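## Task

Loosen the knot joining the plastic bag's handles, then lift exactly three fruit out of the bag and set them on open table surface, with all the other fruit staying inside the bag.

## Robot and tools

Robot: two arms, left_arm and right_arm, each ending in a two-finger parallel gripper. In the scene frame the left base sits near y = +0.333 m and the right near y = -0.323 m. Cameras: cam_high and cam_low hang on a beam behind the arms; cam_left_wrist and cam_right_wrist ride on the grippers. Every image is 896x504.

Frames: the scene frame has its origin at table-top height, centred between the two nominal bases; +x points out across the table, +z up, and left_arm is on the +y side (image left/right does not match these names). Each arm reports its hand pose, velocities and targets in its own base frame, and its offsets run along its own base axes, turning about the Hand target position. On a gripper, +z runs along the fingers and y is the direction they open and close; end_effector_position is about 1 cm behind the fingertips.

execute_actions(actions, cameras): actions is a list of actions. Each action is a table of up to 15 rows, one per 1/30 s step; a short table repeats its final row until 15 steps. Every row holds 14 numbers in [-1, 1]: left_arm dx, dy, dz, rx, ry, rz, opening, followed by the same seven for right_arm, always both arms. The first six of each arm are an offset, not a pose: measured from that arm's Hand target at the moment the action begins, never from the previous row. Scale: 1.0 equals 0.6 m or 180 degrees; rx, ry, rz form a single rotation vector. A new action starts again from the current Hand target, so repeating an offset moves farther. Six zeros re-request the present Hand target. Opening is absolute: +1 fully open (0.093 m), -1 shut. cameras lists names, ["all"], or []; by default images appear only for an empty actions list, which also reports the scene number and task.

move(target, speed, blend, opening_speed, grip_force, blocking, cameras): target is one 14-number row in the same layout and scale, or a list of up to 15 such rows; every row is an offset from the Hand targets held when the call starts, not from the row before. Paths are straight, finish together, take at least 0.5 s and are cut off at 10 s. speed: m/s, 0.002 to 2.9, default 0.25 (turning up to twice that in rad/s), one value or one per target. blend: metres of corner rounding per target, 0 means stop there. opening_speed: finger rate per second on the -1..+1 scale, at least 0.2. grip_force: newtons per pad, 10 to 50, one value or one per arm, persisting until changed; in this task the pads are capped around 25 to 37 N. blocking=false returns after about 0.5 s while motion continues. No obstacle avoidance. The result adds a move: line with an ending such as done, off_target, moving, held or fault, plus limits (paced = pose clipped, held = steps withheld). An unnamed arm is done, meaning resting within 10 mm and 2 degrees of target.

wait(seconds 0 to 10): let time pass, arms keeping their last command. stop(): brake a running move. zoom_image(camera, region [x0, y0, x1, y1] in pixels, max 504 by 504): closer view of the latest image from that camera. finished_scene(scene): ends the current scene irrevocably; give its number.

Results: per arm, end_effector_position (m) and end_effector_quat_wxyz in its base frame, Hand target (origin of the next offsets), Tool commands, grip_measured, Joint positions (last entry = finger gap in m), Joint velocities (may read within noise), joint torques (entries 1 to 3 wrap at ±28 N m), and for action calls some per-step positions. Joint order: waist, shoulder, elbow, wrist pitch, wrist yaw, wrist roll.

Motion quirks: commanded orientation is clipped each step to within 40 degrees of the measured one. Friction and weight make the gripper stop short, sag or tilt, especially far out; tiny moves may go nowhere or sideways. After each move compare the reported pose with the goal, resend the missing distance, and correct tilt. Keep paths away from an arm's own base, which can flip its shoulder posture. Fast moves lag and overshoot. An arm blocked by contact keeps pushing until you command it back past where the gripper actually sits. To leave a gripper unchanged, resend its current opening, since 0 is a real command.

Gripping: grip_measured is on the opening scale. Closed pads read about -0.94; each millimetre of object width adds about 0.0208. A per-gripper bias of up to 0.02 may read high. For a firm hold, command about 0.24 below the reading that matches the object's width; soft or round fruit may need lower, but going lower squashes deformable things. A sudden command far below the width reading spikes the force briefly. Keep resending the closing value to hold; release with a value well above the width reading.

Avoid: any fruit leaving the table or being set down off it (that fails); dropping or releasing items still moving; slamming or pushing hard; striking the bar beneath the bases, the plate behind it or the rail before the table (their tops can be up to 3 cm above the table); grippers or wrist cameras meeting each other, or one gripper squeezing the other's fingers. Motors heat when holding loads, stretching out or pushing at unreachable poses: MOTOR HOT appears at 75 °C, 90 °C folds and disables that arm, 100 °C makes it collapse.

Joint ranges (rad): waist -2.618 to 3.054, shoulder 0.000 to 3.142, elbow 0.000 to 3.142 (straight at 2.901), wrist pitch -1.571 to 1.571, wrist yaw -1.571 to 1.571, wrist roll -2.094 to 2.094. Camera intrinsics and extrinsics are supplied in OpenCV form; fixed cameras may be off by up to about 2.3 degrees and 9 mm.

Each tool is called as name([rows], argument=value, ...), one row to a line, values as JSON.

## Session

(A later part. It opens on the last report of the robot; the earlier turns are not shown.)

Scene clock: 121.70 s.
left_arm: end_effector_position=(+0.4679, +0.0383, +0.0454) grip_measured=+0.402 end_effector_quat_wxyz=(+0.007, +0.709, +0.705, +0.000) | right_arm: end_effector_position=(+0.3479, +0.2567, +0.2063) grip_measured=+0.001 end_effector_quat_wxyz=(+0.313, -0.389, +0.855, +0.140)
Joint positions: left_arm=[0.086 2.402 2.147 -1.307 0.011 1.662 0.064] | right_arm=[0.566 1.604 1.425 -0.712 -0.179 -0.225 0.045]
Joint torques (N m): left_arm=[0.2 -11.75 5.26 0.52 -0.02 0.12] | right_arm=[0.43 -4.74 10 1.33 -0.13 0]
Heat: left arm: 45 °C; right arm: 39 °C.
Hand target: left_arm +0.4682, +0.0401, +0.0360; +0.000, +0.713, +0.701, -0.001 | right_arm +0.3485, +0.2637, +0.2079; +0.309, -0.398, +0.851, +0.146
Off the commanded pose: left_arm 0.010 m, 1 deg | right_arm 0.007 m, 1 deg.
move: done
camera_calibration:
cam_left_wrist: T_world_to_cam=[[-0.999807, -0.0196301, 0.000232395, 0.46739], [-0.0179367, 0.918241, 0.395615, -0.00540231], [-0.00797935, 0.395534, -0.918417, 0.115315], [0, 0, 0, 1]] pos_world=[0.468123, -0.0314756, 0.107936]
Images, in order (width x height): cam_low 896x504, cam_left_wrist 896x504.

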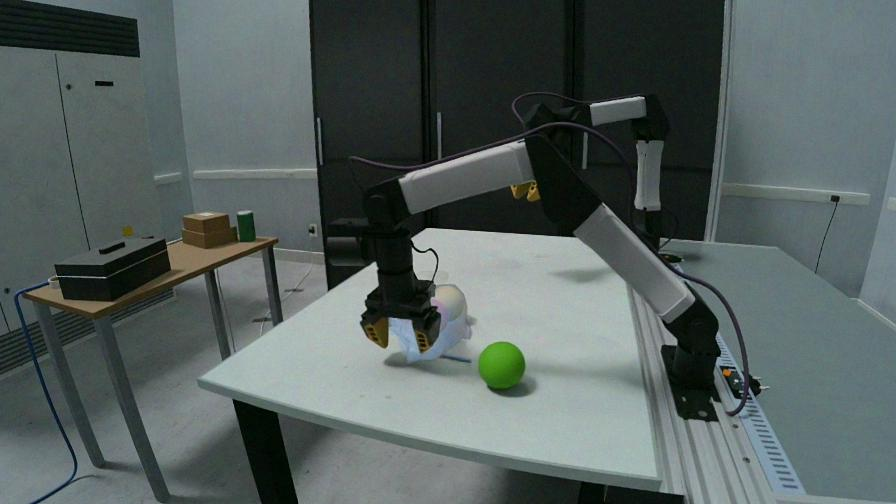

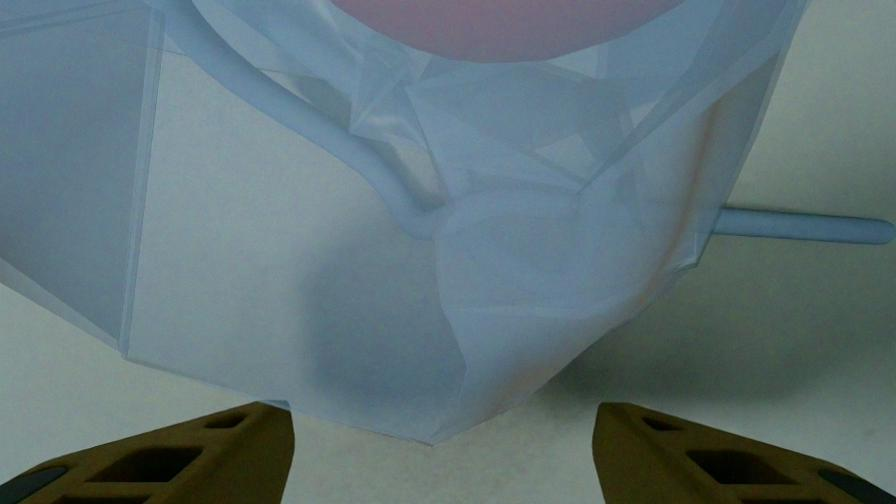

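move([
  [0,0.003,-0.045,0,0,0,0.4, 0,0,0,0,0,0,0],
  [0,0.003,-0.045,0,0,0,-1, 0,0,0,0,0,0,0],
], cameras=["cam_low","cam_left_wrist"], speed=0.06)

zoom_image(camera="cam_low", region=[330, 240, 500, 400])

Scene clock: 124.93 s.
left_arm: end_effector_position=(+0.4713, +0.0398, +0.0253) grip_measured=-0.973 end_effector_quat_wxyz=(+0.013, +0.710, +0.704, +0.007) | right_arm: end_effector_position=(+0.3479, +0.2567, +0.2063) grip_measured=+0.001 end_effector_quat_wxyz=(+0.313, -0.389, +0.855, +0.140)
Joint positions: left_arm=[0.088 2.403 2.069 -1.21 0.011 1.667 0] | right_arm=[0.566 1.604 1.425 -0.712 -0.179 -0.225 0.045]
Joint torques (N m): left_arm=[0.34 -10.95 4.56 0.55 0 0.14] | right_arm=[0.39 -4.78 9.94 1.34 -0.11 -0.01]
Heat: left arm: 46 °C; right arm: 39 °C.
Hand target: left_arm +0.4681, +0.0418, +0.0089; +0.000, +0.713, +0.701, -0.001 | right_arm +0.3485, +0.2637, +0.2079; +0.309, -0.398, +0.851, +0.146
Off the commanded pose: left_arm 0.017 m, 2 deg | right_arm 0.007 m, 1 deg.
move: off_target (left_arm); target 2's new opening was sent with left_arm's hand 0.017 m and 2 deg from that target
camera_calibration:
cam_left_wrist: T_world_to_cam=[[-0.999679, -0.0181327, -0.0176958, 0.471189], [-0.0236672, 0.917627, 0.396738, 0.00391978], [0.00904426, 0.39703, -0.917761, 0.0882097], [0, 0, 0, 1]] pos_world=[0.470333, -0.0300748, 0.0877384]
Images, in order (width x height): cam_low 896x504, cam_left_wrist 896x504.

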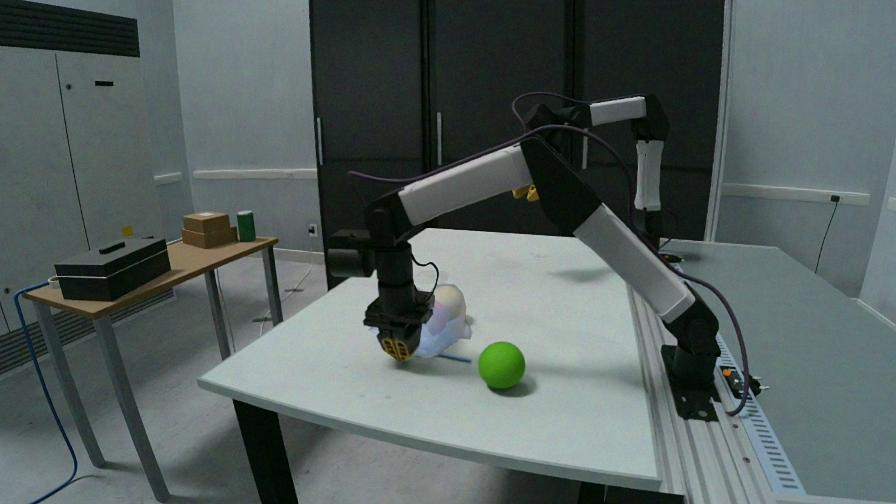

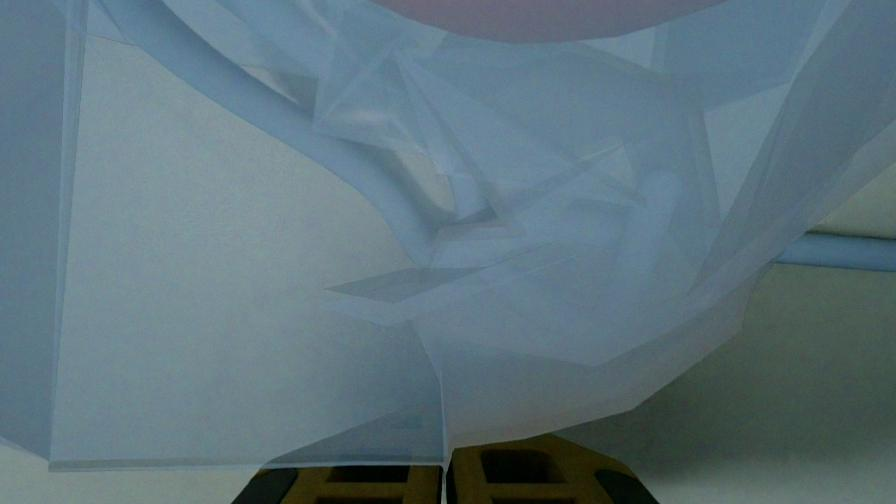

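Scaled by 2.965 from the camera's 896x504 image, which has a finer 1280x720 frame.

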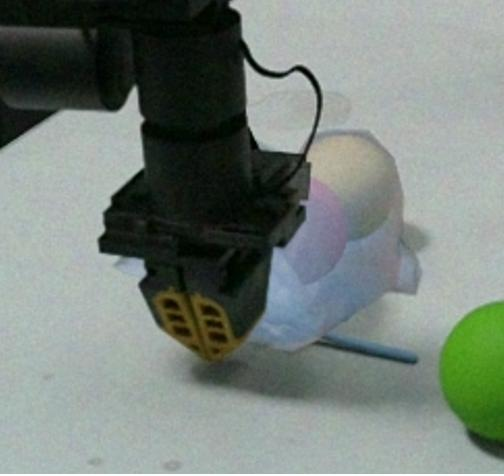

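move([
  [0,-0.02,0.16,0,0,0,-1, 0,0,0,0,0,0,0],
], cameras=["cam_low","cam_left_wrist"], speed=0.1)

zoom_image(camera="cam_low", region=[330, 210, 500, 370])

Scene clock: 127.10 s.
left_arm: end_effector_position=(+0.4695, +0.0348, +0.1120) grip_measured=-0.973 end_effector_quat_wxyz=(+0.018, +0.712, +0.702, +0.013) | right_arm: end_effector_position=(+0.3479, +0.2567, +0.2063) grip_measured=+0.001 end_effector_quat_wxyz=(+0.313, -0.389, +0.855, +0.140)
Joint positions: left_arm=[0.078 2.412 2.431 -1.548 0.011 1.663 0] | right_arm=[0.566 1.604 1.425 -0.712 -0.179 -0.225 0.045]
Joint torques (N m): left_arm=[-0.87 -10.95 7.21 0.26 -0.01 -0.11] | right_arm=[0.39 -4.78 9.87 1.34 -0.14 -0.02]
Heat: left arm: 46 °C; right arm: 39 °C.
Hand target: left_arm +0.4681, +0.0300, +0.1050; +0.000, +0.713, +0.701, -0.001 | right_arm +0.3485, +0.2637, +0.2079; +0.309, -0.398, +0.851, +0.146
Off the commanded pose: left_arm 0.009 m, 3 deg | right_arm 0.007 m, 1 deg.
joint sent to its limit (left arm) — joint 4 (wrist pitch), lower limit. The joint targets still meet the commanded pose.
move: off_target (left_arm)
camera_calibration:
cam_left_wrist: T_world_to_cam=[[-0.999421, -0.0104561, -0.0323906, 0.472142], [-0.0224963, 0.917072, 0.398087, -0.0264645], [0.0255421, 0.398585, -0.916776, 0.161776], [0, 0, 0, 1]] pos_world=[0.467141, -0.0352749, 0.17414]
Images, in order (width x height): cam_low 896x504, cam_left_wrist 896x504.

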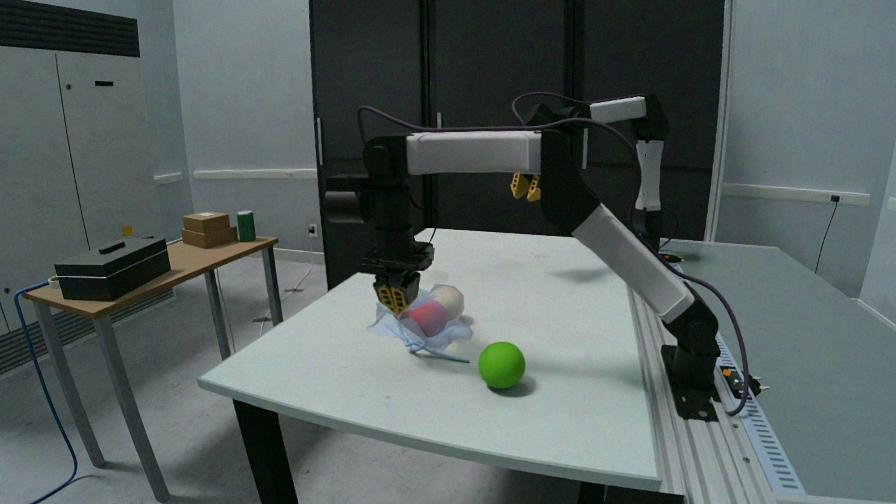

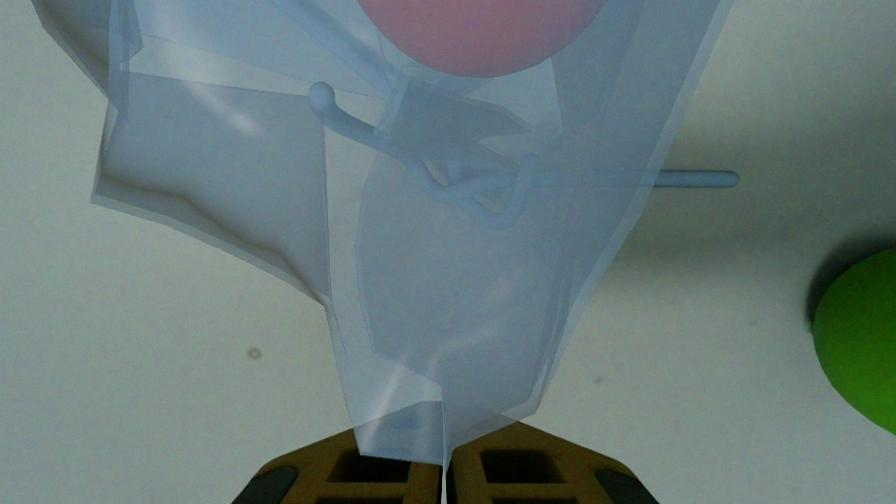

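Scaled by 2.965 from the camera's 896x504 image, which has a finer 1280x720 frame.

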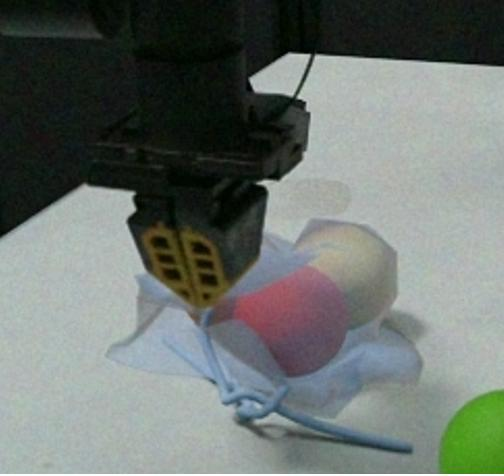

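move([
  [0,-0.1,0.1,0,0,0,-1, 0,0,0,0,0,0,0],
  [-0.05,-0.35,0.1,0,0,0,-1, 0,0,0,0,0,0,0],
], cameras=["cam_low","cam_left_wrist","cam_high"], speed=0.12, blend=0.03)

zoom_image(camera="cam_low", region=[330, 210, 500, 370])

zoom_image(camera="cam_high", region=[490, 170, 650, 310])

Scene clock: 130.40 s.
left_arm: end_effector_position=(+0.4397, -0.1780, +0.1540) grip_measured=-0.973 end_effector_quat_wxyz=(+0.068, +0.713, +0.697, +0.027) | right_arm: end_effector_position=(+0.3479, +0.2567, +0.2063) grip_measured=+0.001 end_effector_quat_wxyz=(+0.313, -0.389, +0.855, +0.140)
Joint positions: left_arm=[-0.382 2.339 2.467 -1.551 0.007 1.211 0] | right_arm=[0.566 1.604 1.425 -0.712 -0.179 -0.225 0.045]
Joint torques (N m): left_arm=[-0.38 -13.3 7.76 0.52 0.03 -0.11] | right_arm=[0.35 -4.7 9.87 1.36 -0.13 -0.04]
Heat: left arm: 47 °C; right arm: 39 °C.
Hand target: left_arm +0.4382, -0.1801, +0.1651; +0.001, +0.713, +0.701, -0.001 | right_arm +0.3485, +0.2637, +0.2079; +0.309, -0.398, +0.851, +0.146
Off the commanded pose: left_arm 0.011 m, 8 deg | right_arm 0.007 m, 1 deg.
joint sent to its limit (left arm) — joint 4 (wrist pitch), lower limit. The joint targets are off in orientation, not in position.
move: off_target (left_arm)
camera_calibration:
cam_left_wrist: T_world_to_cam=[[-0.992411, -0.00557254, -0.122836, 0.453204], [-0.0480897, 0.936995, 0.346016, 0.174015], [0.113169, 0.349297, -0.930153, 0.24071], [0, 0, 0, 1]] pos_world=[0.430892, -0.244605, 0.219355]
Images, in order (width x height): cam_high 896x504, cam_low 896x504, cam_left_wrist 896x504.

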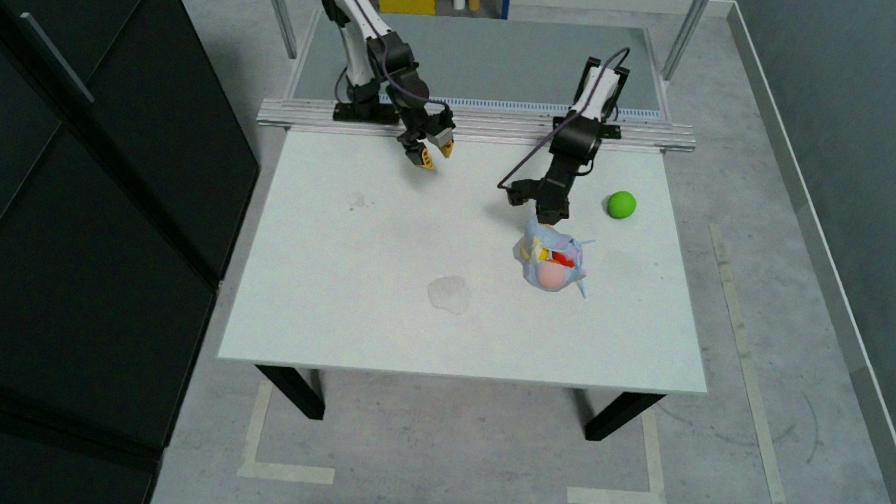

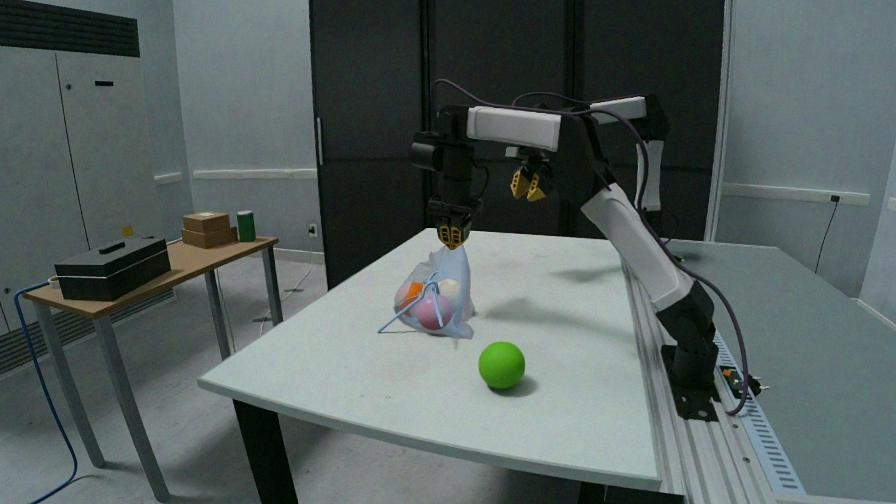

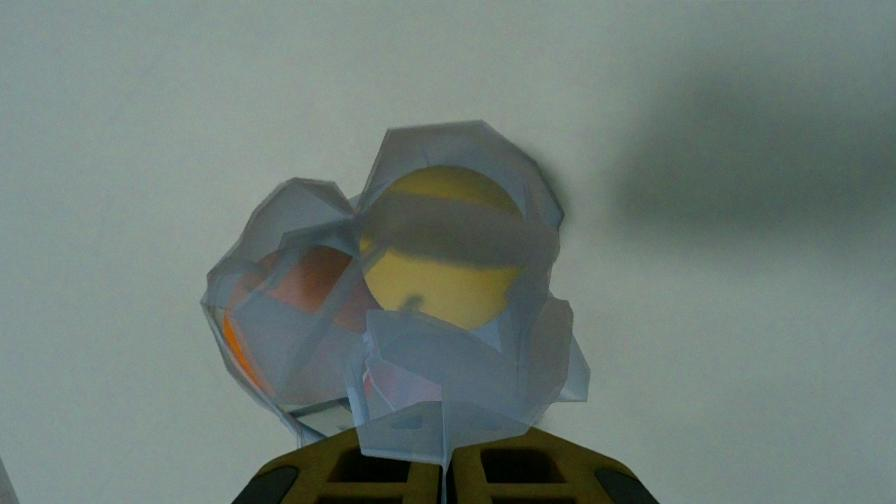

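Scaled by 2.965 from the camera's 896x504 image, which has a finer 1280x720 frame.

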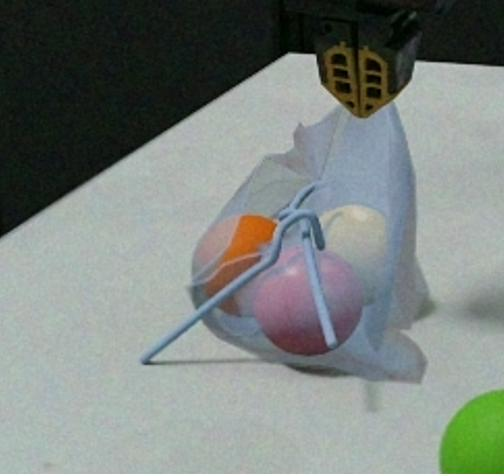

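Scaled by 3.150 from the camera's 896x504 image, which has a finer 1280x720 frame.

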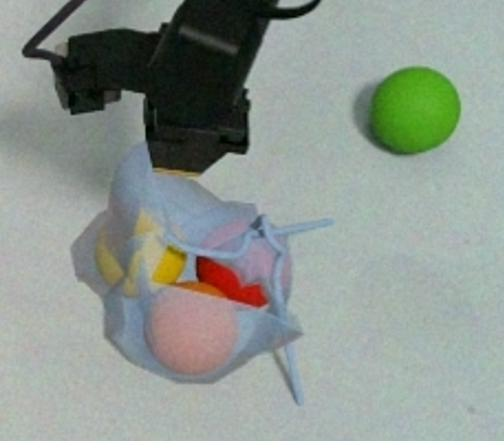

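move([
  [-0.03,-0.15,0.0,0,0,0,-1, 0,0,0,0,0,0,0],
  [-0.06,-0.22,-0.2,0,0,0,-1, 0,0,0,0,0,0,0],
  [-0.06,-0.22,-0.2,0,0,0,-0.4, 0,0,0,0,0,0,0],
  [-0.06,-0.24,0.1,0,0,0,-0.2, 0,0,0,0,0,0,0],
  [-0.0,0.13,0.1,0,0,0.43,0.8, 0,0,0,0,0,0,0],
], cameras=["cam_low","cam_left_wrist","cam_high"], speed=[0.12,0.12,0.12,0.15,0.4])

zoom_image(camera="cam_low", region=[330, 210, 500, 370])

zoom_image(camera="cam_high", region=[490, 170, 650, 310])

Scene clock: 140.27 s.
left_arm: end_effector_position=(+0.4470, -0.1006, +0.2135) grip_measured=+0.798 end_effector_quat_wxyz=(+0.131, +0.123, +0.984, -0.004) | right_arm: end_effector_position=(+0.3479, +0.2567, +0.2063) grip_measured=+0.001 end_effector_quat_wxyz=(+0.313, -0.389, +0.855, +0.140)
Joint positions: left_arm=[-0.229 2.187 2.435 -1.556 -0.019 0.023 0.084] | right_arm=[0.566 1.604 1.425 -0.712 -0.179 -0.225 0.045]
Joint torques (N m): left_arm=[0.12 -14.24 4.48 0.88 0.18 -0.1] | right_arm=[0.39 -4.78 9.95 1.34 -0.13 -0.04]
Heat: left arm: 48 °C; right arm: 40 °C.
Hand target: left_arm +0.4381, -0.1021, +0.2249; +0.001, +0.118, +0.993, +0.000 | right_arm +0.3485, +0.2637, +0.2079; +0.309, -0.398, +0.851, +0.146
Off the commanded pose: left_arm 0.015 m, 15 deg | right_arm 0.007 m, 1 deg.
joint sent to its limit (left arm) — joint 4 (wrist pitch), lower limit. The joint targets are off in orientation, not in position.
move: off_target (left_arm); target 4's new opening was sent with left_arm's hand 0.018 m and 23 deg from that target; target 5's new opening was sent with left_arm's hand 0.015 m and 15 deg from that target
camera_calibration:
cam_left_wrist: T_world_to_cam=[[-0.221687, -0.975085, -0.0079732, 0.0015139], [-0.963794, 0.217863, 0.153742, 0.45936], [-0.148174, 0.0417671, -0.988079, 0.366327], [0, 0, 0, 1]] pos_world=[0.497345, -0.113902, 0.291349]
Images, in order (width x height): cam_high 896x504, cam_low 896x504, cam_left_wrist 896x504.

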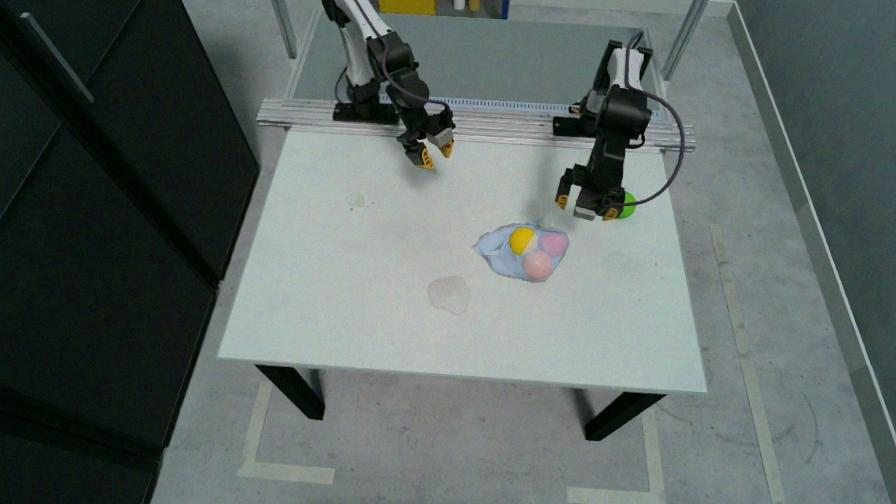

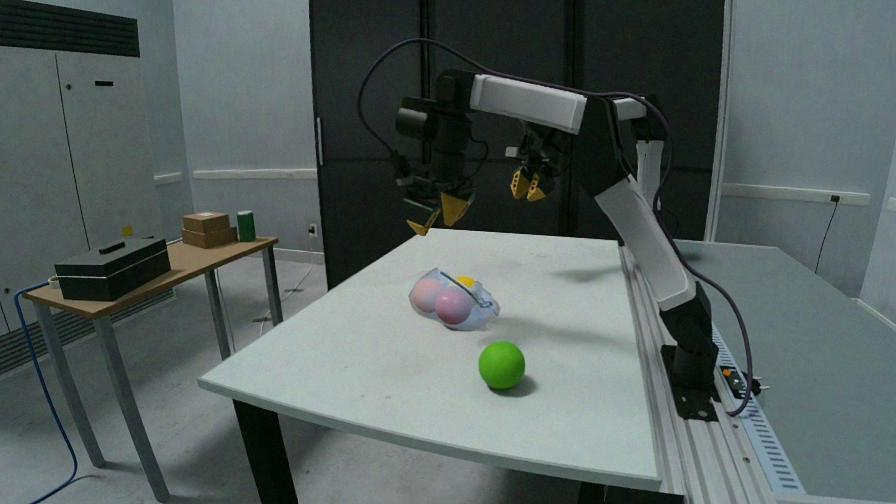

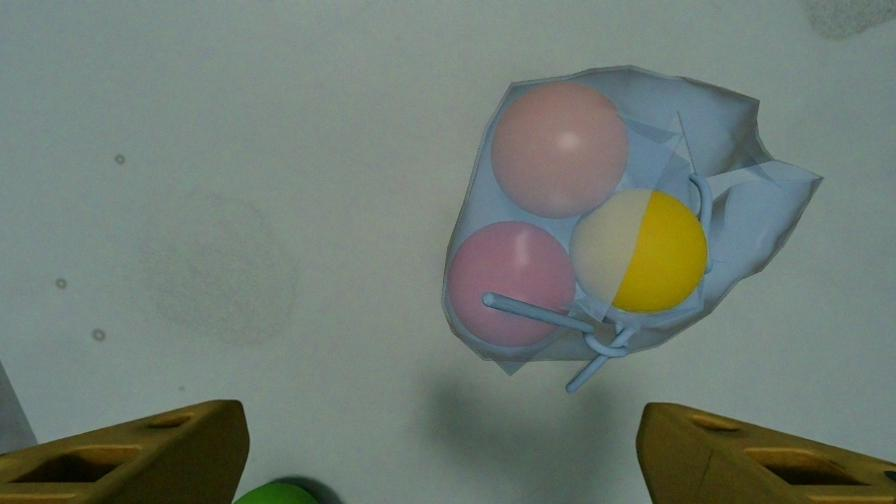

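Scaled by 2.965 from the camera's 896x504 image, which has a finer 1280x720 frame.

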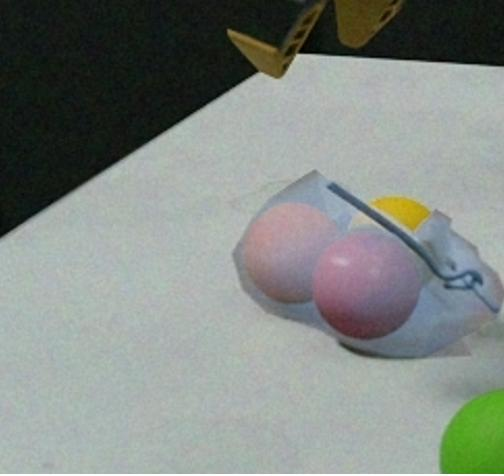

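Scaled by 3.150 from the camera's 896x504 image, which has a finer 1280x720 frame.

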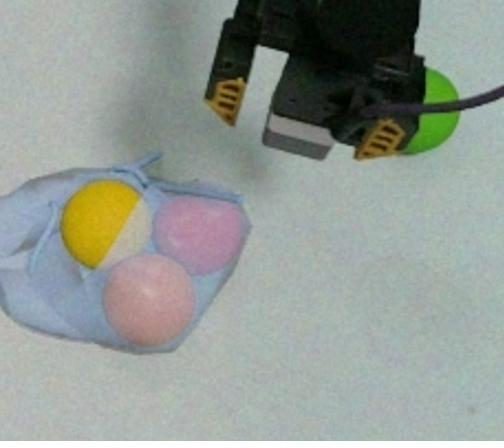

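zoom_image(camera="cam_left_wrist", region=[470, 160, 730, 400])

Scaled by 1.938 from the camera's 896x504 image, which has a finer 1280x720 frame.

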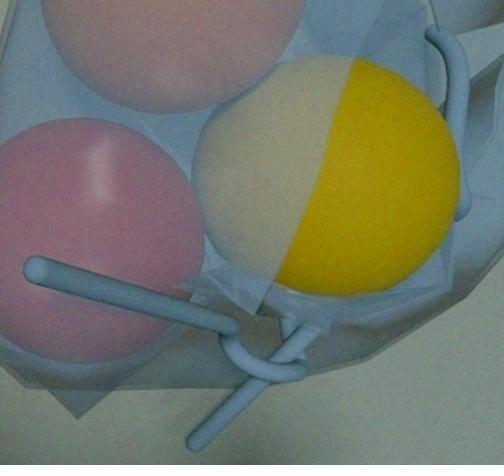

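move([
  [-0.008,-0.189,-0.15,0,0,-0.5,1, 0,0,0,0,0,0,0],
], cameras=["cam_low","cam_left_wrist"], speed=0.25)

Scene clock: 149.87 s.
left_arm: end_effector_position=(+0.4336, -0.2106, +0.1400) grip_measured=+1.000 end_effector_quat_wxyz=(+0.061, +0.776, +0.627, +0.022) | right_arm: end_effector_position=(+0.3479, +0.2567, +0.2063) grip_measured=+0.001 end_effector_quat_wxyz=(+0.313, -0.389, +0.855, +0.140)
Joint positions: left_arm=[-0.448 2.397 2.513 -1.556 0.012 1.333 0.093] | right_arm=[0.566 1.604 1.425 -0.712 -0.179 -0.225 0.045]
Joint torques (N m): left_arm=[-0.83 -10.96 7.8 0.56 -0.03 0.11] | right_arm=[0.4 -4.7 9.94 1.36 -0.13 -0.05]
Heat: left arm: 48 °C; right arm: 40 °C.
Hand target: left_arm +0.4334, -0.2154, +0.1349; +0.000, +0.786, +0.619, +0.000 | right_arm +0.3485, +0.2637, +0.2079; +0.309, -0.398, +0.851, +0.146
Off the commanded pose: left_arm 0.007 m, 8 deg | right_arm 0.007 m, 1 deg.
joint sent to its limit (left arm) — joint 4 (wrist pitch), lower limit. The joint targets are off in orientation, not in position.
move: off_target (left_arm)
camera_calibration:
cam_left_wrist: T_world_to_cam=[[-0.977011, 0.181384, -0.112021, 0.476456], [0.130057, 0.923468, 0.36096, 0.126957], [0.16892, 0.338093, -0.925829, 0.212573], [0, 0, 0, 1]] pos_world=[0.413083, -0.275532, 0.204353]
Images, in order (width x height): cam_low 896x504, cam_left_wrist 896x504.

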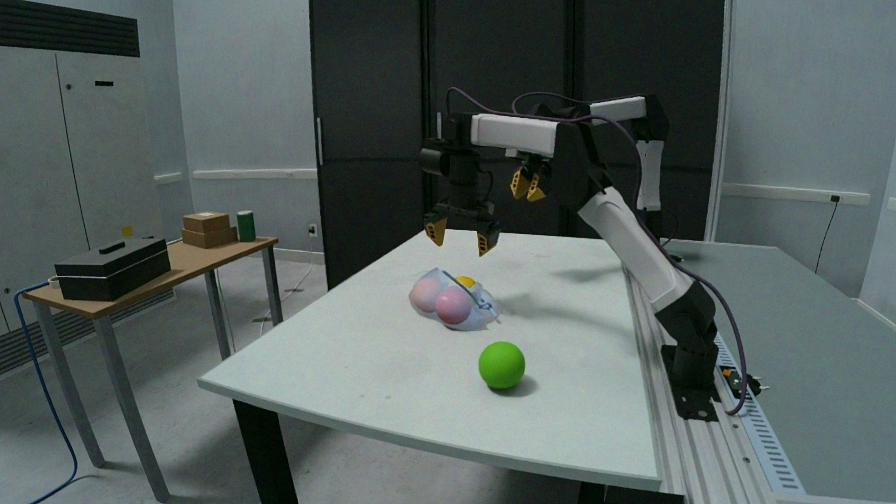

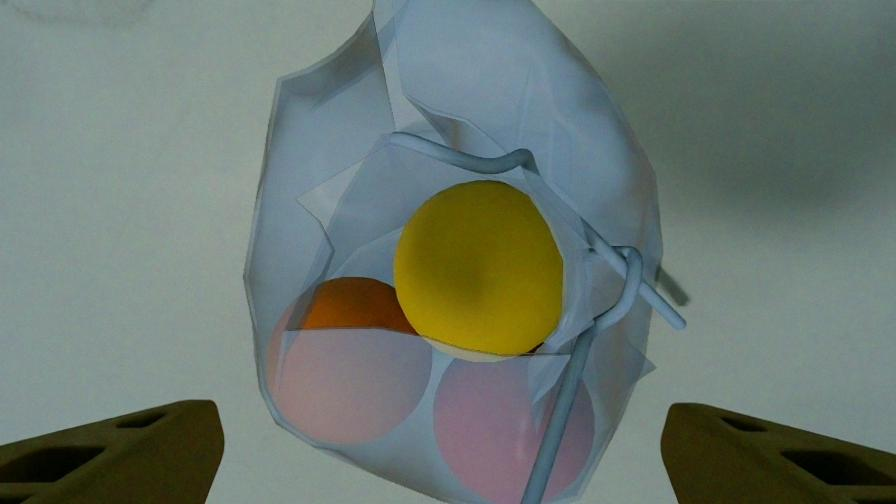

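move([
  [0,0.012,-0.16,0,0,0,1,0,0,0,0,0,0,0],
], speed=0.12)

move([
  [0,0,0,0,0,0,0.15,0,0,0,0,0,0,0],
], opening_speed=0.6)

move([
  [0,0,0.2,0,0,0,0.15,0,0,0,0,0,0,0],
], speed=0.08, cameras=["all"])

Scene clock: 154.80 s.
left_arm: end_effector_position=(+0.4315, -0.2093, +0.0502) grip_measured=+1.000 end_effector_quat_wxyz=(+0.007, +0.782, +0.623, -0.003) | right_arm: end_effector_position=(+0.3479, +0.2567, +0.2063) grip_measured=+0.001 end_effector_quat_wxyz=(+0.313, -0.389, +0.855, +0.140)
Joint positions: left_arm=[-0.448 2.461 2.272 -1.372 0.011 1.348 0.093] | right_arm=[0.566 1.604 1.425 -0.712 -0.179 -0.225 0.045]
Joint torques (N m): left_arm=[0.24 -11.86 5.27 0.58 0 0.14] | right_arm=[0.42 -4.72 9.85 1.33 -0.15 -0.04]
Heat: left arm: 48 °C; right arm: 40 °C.
Hand target: left_arm +0.4335, -0.2082, +0.0390; +0.000, +0.786, +0.619, +0.000 | right_arm +0.3485, +0.2637, +0.2079; +0.309, -0.398, +0.851, +0.146
Off the commanded pose: left_arm 0.011 m, 1 deg | right_arm 0.007 m, 1 deg.
move: off_target (left_arm)

Scene clock: 156.43 s.
left_arm: end_effector_position=(+0.4316, -0.2094, +0.0502) grip_measured=+0.368 end_effector_quat_wxyz=(+0.007, +0.782, +0.623, -0.003) | right_arm: end_effector_position=(+0.3479, +0.2567, +0.2063) grip_measured=+0.001 end_effector_quat_wxyz=(+0.313, -0.389, +0.855, +0.140)
Joint positions: left_arm=[-0.448 2.461 2.272 -1.371 0.011 1.348 0.063] | right_arm=[0.566 1.604 1.425 -0.712 -0.179 -0.225 0.045]
Joint torques (N m): left_arm=[0.25 -11.86 5.29 0.59 0 0.14] | right_arm=[0.36 -4.71 9.96 1.32 -0.11 -0.03]
Heat: left arm: 48 °C; right arm: 40 °C.
Hand target: left_arm +0.4335, -0.2082, +0.0390; +0.000, +0.786, +0.619, +0.000 | right_arm +0.3485, +0.2637, +0.2079; +0.309, -0.398, +0.851, +0.146
Off the commanded pose: left_arm 0.011 m, 1 deg | right_arm 0.007 m, 1 deg.
move: off_target (left_arm)

Scene clock: 158.30 s.
left_arm: end_effector_position=(+0.4339, -0.2104, +0.1395) grip_measured=+0.151 end_effector_quat_wxyz=(+0.061, +0.781, +0.621, +0.024) | right_arm: end_effector_position=(+0.3479, +0.2567, +0.2063) grip_measured=+0.001 end_effector_quat_wxyz=(+0.313, -0.389, +0.855, +0.140)
Joint positions: left_arm=[-0.448 2.395 2.507 -1.552 0.01 1.349 0.052] | right_arm=[0.566 1.604 1.425 -0.712 -0.179 -0.225 0.045]
Joint torques (N m): left_arm=[0.28 -15.28 7.5 0.51 0.01 0.11] | right_arm=[0.36 -4.75 9.92 1.34 -0.15 -0.04]
Heat: left arm: 49 °C; right arm: 40 °C.
Hand target: left_arm +0.4334, -0.2083, +0.1591; +0.001, +0.786, +0.618, +0.000 | right_arm +0.3485, +0.2637, +0.2079; +0.309, -0.398, +0.851, +0.146
Off the commanded pose: left_arm 0.020 m, 8 deg | right_arm 0.007 m, 1 deg.
joint sent to its limit (left arm) — joint 4 (wrist pitch), lower limit. The joint targets are off in orientation, not in position.
move: off_target (left_arm)
camera_calibration:
cam_left_wrist: T_world_to_cam=[[-0.973925, 0.196172, -0.113959, 0.478626], [0.142699, 0.9202, 0.364511, 0.120253], [0.176372, 0.338744, -0.9242, 0.20866], [0, 0, 0, 1]] pos_world=[0.412184, -0.275233, 0.203553]
cam_right_wrist: T_world_to_cam=[[0.749512, -0.660844, 0.0389426, -0.103503], [-0.633337, -0.732949, -0.248333, 0.499246], [0.192652, 0.161465, -0.967892, 0.180733], [0, 0, 0, 1]] pos_world=[0.358949, 0.268341, 0.30294]

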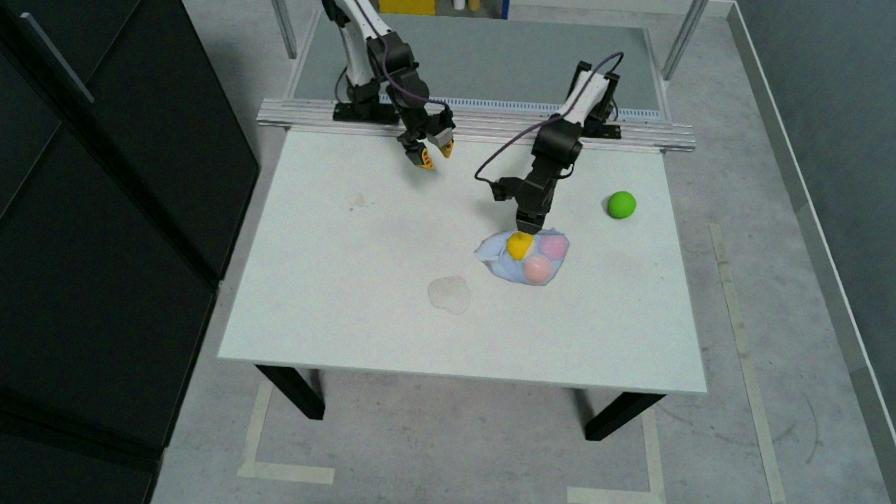

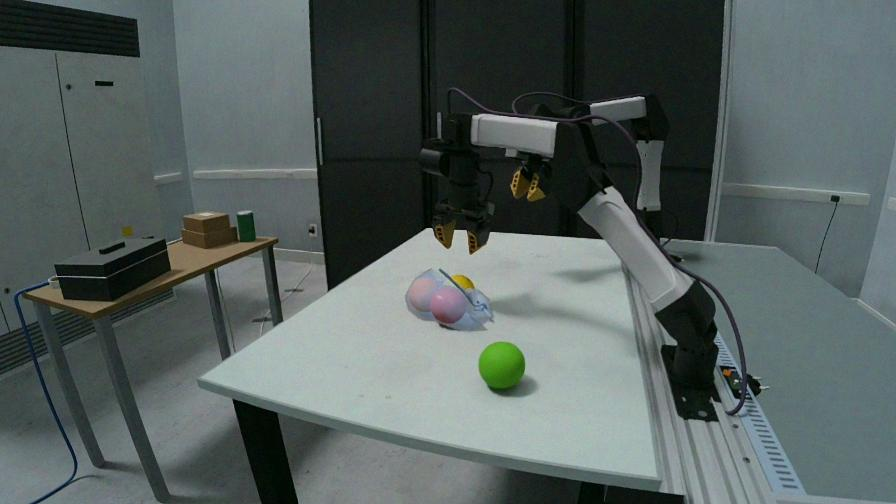

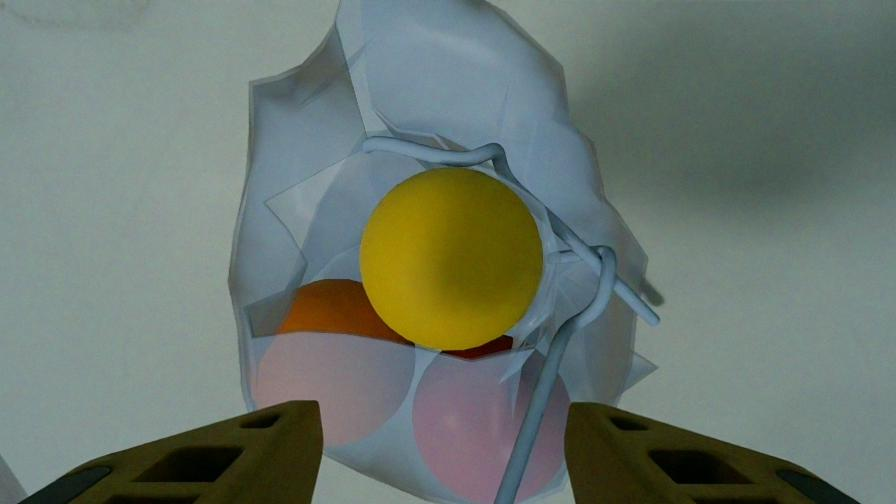

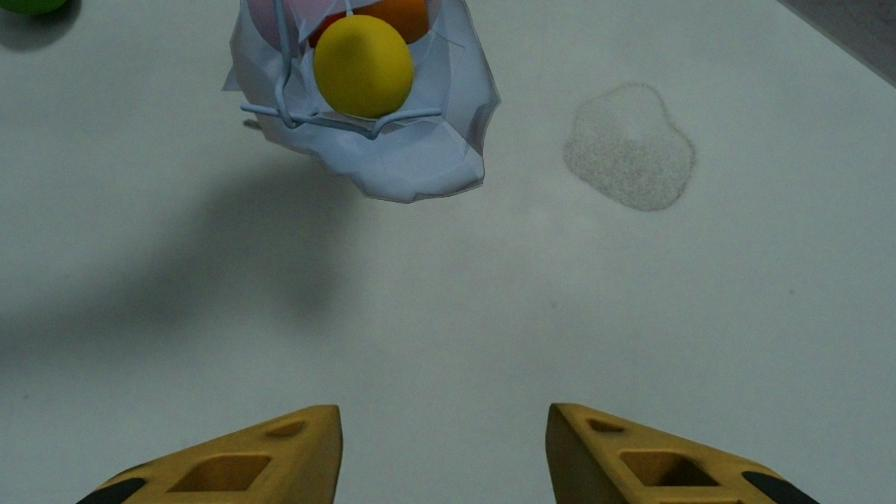

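move([
  [0.013,-0.004,-0.18,0,0,0,1,0,0,0,0,0,0,0],
  [0.013,-0.004,-0.228,0,0,0,1,0,0,0,0,0,0,0],
], speed=[0.15,0.05], cameras=["cam_left_wrist","cam_low"])

Scene clock: 161.20 s.
left_arm: end_effector_position=(+0.4396, -0.2131, +0.0285) grip_measured=+1.000 end_effector_quat_wxyz=(+0.003, +0.783, +0.622, -0.004) | right_arm: end_effector_position=(+0.3479, +0.2567, +0.2063) grip_measured=+0.001 end_effector_quat_wxyz=(+0.313, -0.389, +0.855, +0.140)
Joint positions: left_arm=[-0.448 2.528 2.309 -1.35 0.01 1.351 0.093] | right_arm=[0.566 1.604 1.425 -0.712 -0.179 -0.225 0.045]
Joint torques (N m): left_arm=[0.43 -13.3 4.64 0.54 -0.01 0.13] | right_arm=[0.29 -4.66 9.85 1.36 -0.14 -0.06]
Heat: left arm: 49 °C; right arm: 40 °C.
Hand target: left_arm +0.4411, -0.2107, +0.0222; +0.000, +0.786, +0.618, +0.000 | right_arm +0.3485, +0.2637, +0.2079; +0.309, -0.398, +0.851, +0.146
Off the commanded pose: left_arm 0.007 m, 1 deg | right_arm 0.007 m, 1 deg.
move: done
camera_calibration:
cam_left_wrist: T_world_to_cam=[[-0.979459, 0.201358, 0.0106927, 0.472077], [0.189038, 0.898496, 0.396193, 0.136447], [0.0701691, 0.390076, -0.918105, 0.163426], [0, 0, 0, 1]] pos_world=[0.42512, -0.281402, 0.0909348]
Images, in order (width x height): cam_low 896x504, cam_left_wrist 896x504.

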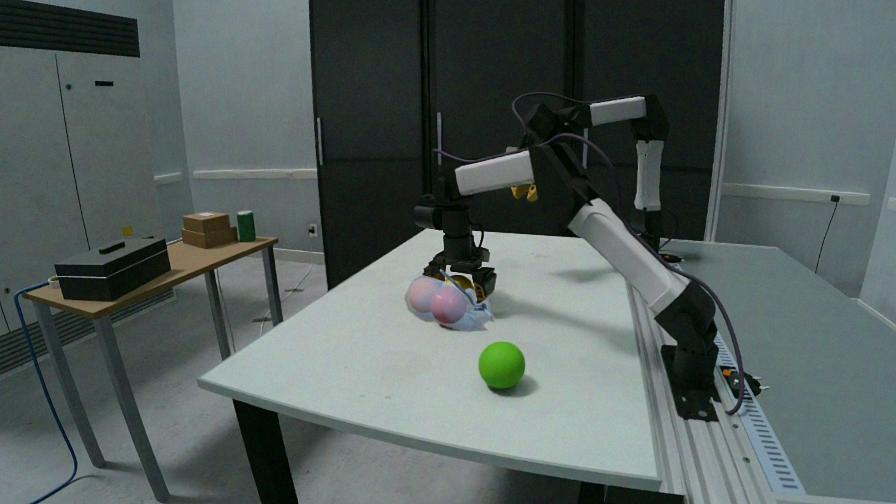

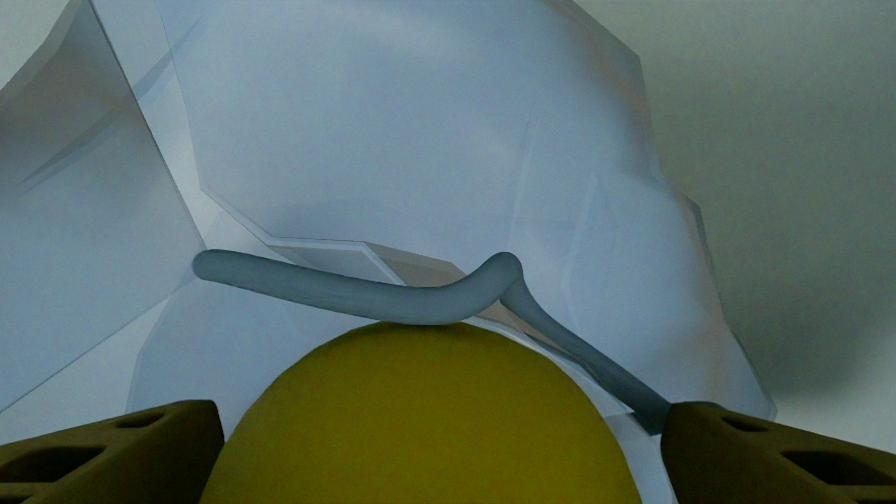

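move([
  [0,0,0,0,0,0,0.1,0,0,0,0,0,0,0],
], opening_speed=0.6)

move([
  [0,0,0.2,0,0,0,0.1,0,0,0,0,0,0,0],
], speed=0.08, cameras=["all"])

Scene clock: 163.37 s.
left_arm: end_effector_position=(+0.4402, -0.2134, +0.0285) grip_measured=+0.450 end_effector_quat_wxyz=(+0.004, +0.783, +0.622, -0.003) | right_arm: end_effector_position=(+0.3479, +0.2567, +0.2063) grip_measured=+0.001 end_effector_quat_wxyz=(+0.313, -0.389, +0.855, +0.140)
Joint positions: left_arm=[-0.448 2.528 2.309 -1.347 0.01 1.351 0.067] | right_arm=[0.566 1.604 1.425 -0.712 -0.179 -0.225 0.045]
Joint torques (N m): left_arm=[0.39 -13.31 4.72 0.55 0.01 0.12] | right_arm=[0.36 -4.75 9.87 1.34 -0.15 -0.04]
Heat: left arm: 49 °C; right arm: 40 °C.
Hand target: left_arm +0.4411, -0.2107, +0.0222; +0.000, +0.786, +0.618, +0.000 | right_arm +0.3485, +0.2637, +0.2079; +0.309, -0.398, +0.851, +0.146
Off the commanded pose: left_arm 0.007 m, 1 deg | right_arm 0.007 m, 1 deg.
move: done

Scene clock: 165.23 s.
left_arm: end_effector_position=(+0.4411, -0.2138, +0.1227) grip_measured=+0.450 end_effector_quat_wxyz=(+0.053, +0.782, +0.621, +0.020) | right_arm: end_effector_position=(+0.3479, +0.2567, +0.2063) grip_measured=+0.001 end_effector_quat_wxyz=(+0.313, -0.389, +0.855, +0.140)
Joint positions: left_arm=[-0.448 2.457 2.552 -1.552 0.01 1.351 0.067] | right_arm=[0.566 1.604 1.425 -0.712 -0.179 -0.225 0.045]
Joint torques (N m): left_arm=[0.46 -15.68 7.3 0.47 0.03 0.11] | right_arm=[0.36 -4.7 9.88 1.35 -0.13 -0.04]
Heat: left arm: 49 °C; right arm: 40 °C.
Hand target: left_arm +0.4411, -0.2107, +0.1423; +0.000, +0.786, +0.618, +0.000 | right_arm +0.3485, +0.2637, +0.2079; +0.309, -0.398, +0.851, +0.146
Off the commanded pose: left_arm 0.020 m, 7 deg | right_arm 0.007 m, 1 deg.
joint sent to its limit (left arm) — joint 4 (wrist pitch), lower limit. The joint targets are off in orientation, not in position.
move: off_target (left_arm)
camera_calibration:
cam_left_wrist: T_world_to_cam=[[-0.975082, 0.199238, -0.0975625, 0.483597], [0.150438, 0.917069, 0.36926, 0.123778], [0.163042, 0.345382, -0.924191, 0.200257], [0, 0, 0, 1]] pos_world=[0.420276, -0.279029, 0.18655]
cam_right_wrist: T_world_to_cam=[[0.749512, -0.660844, 0.0389426, -0.103503], [-0.633337, -0.732949, -0.248333, 0.499246], [0.192652, 0.161465, -0.967892, 0.180733], [0, 0, 0, 1]] pos_world=[0.358949, 0.268341, 0.30294]

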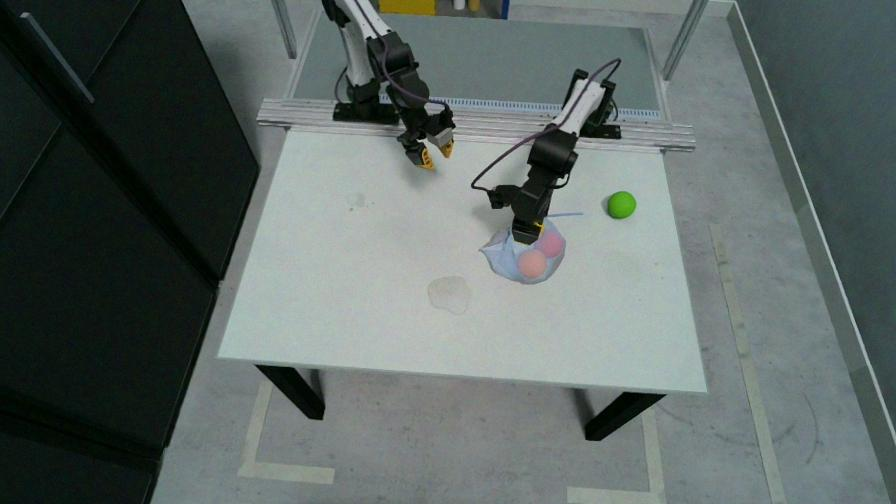

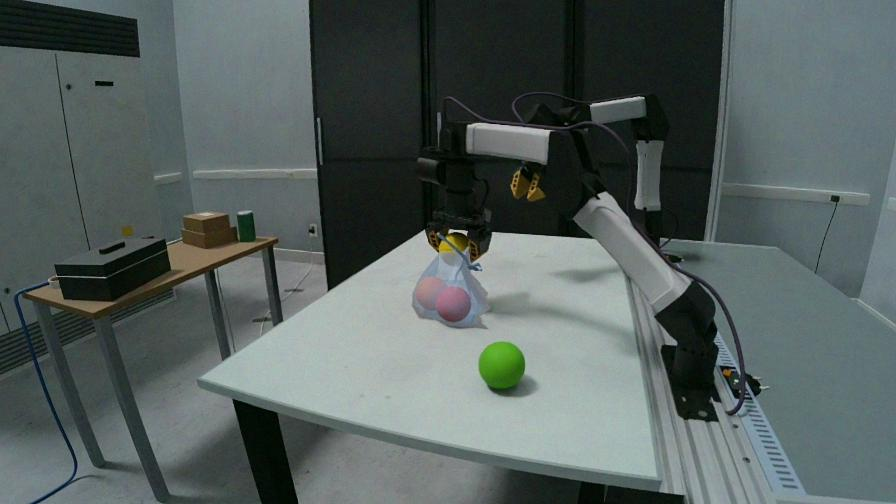

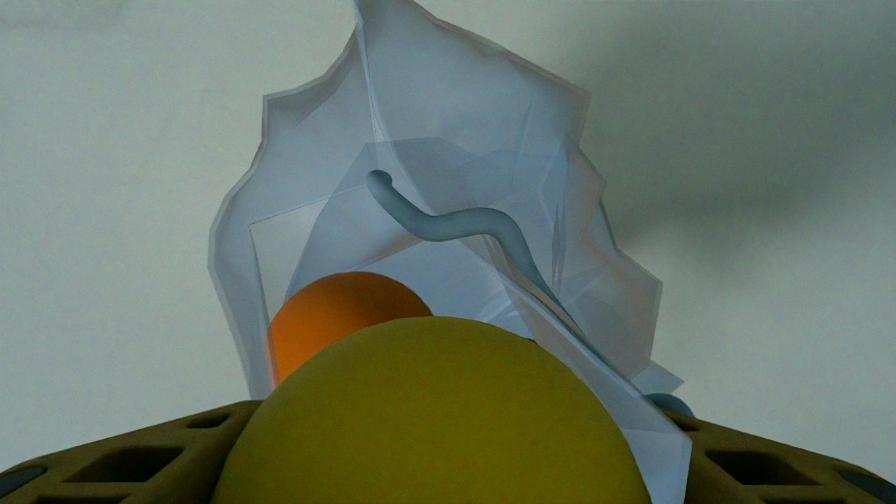

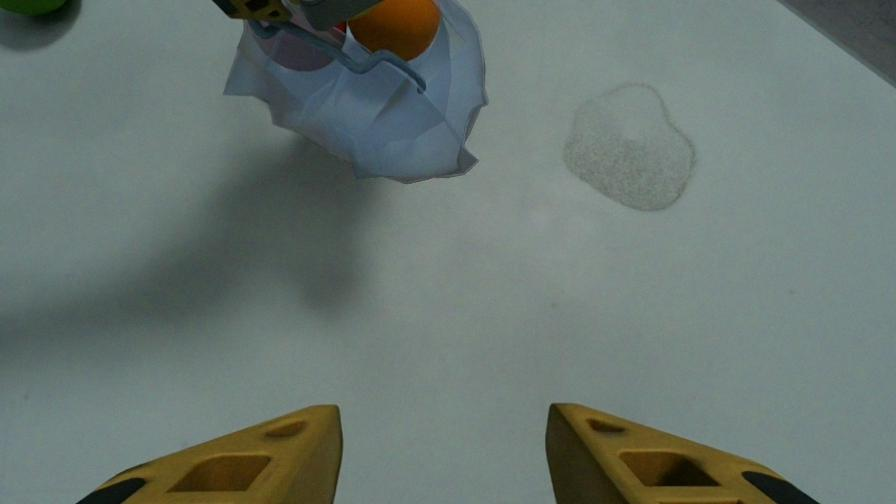

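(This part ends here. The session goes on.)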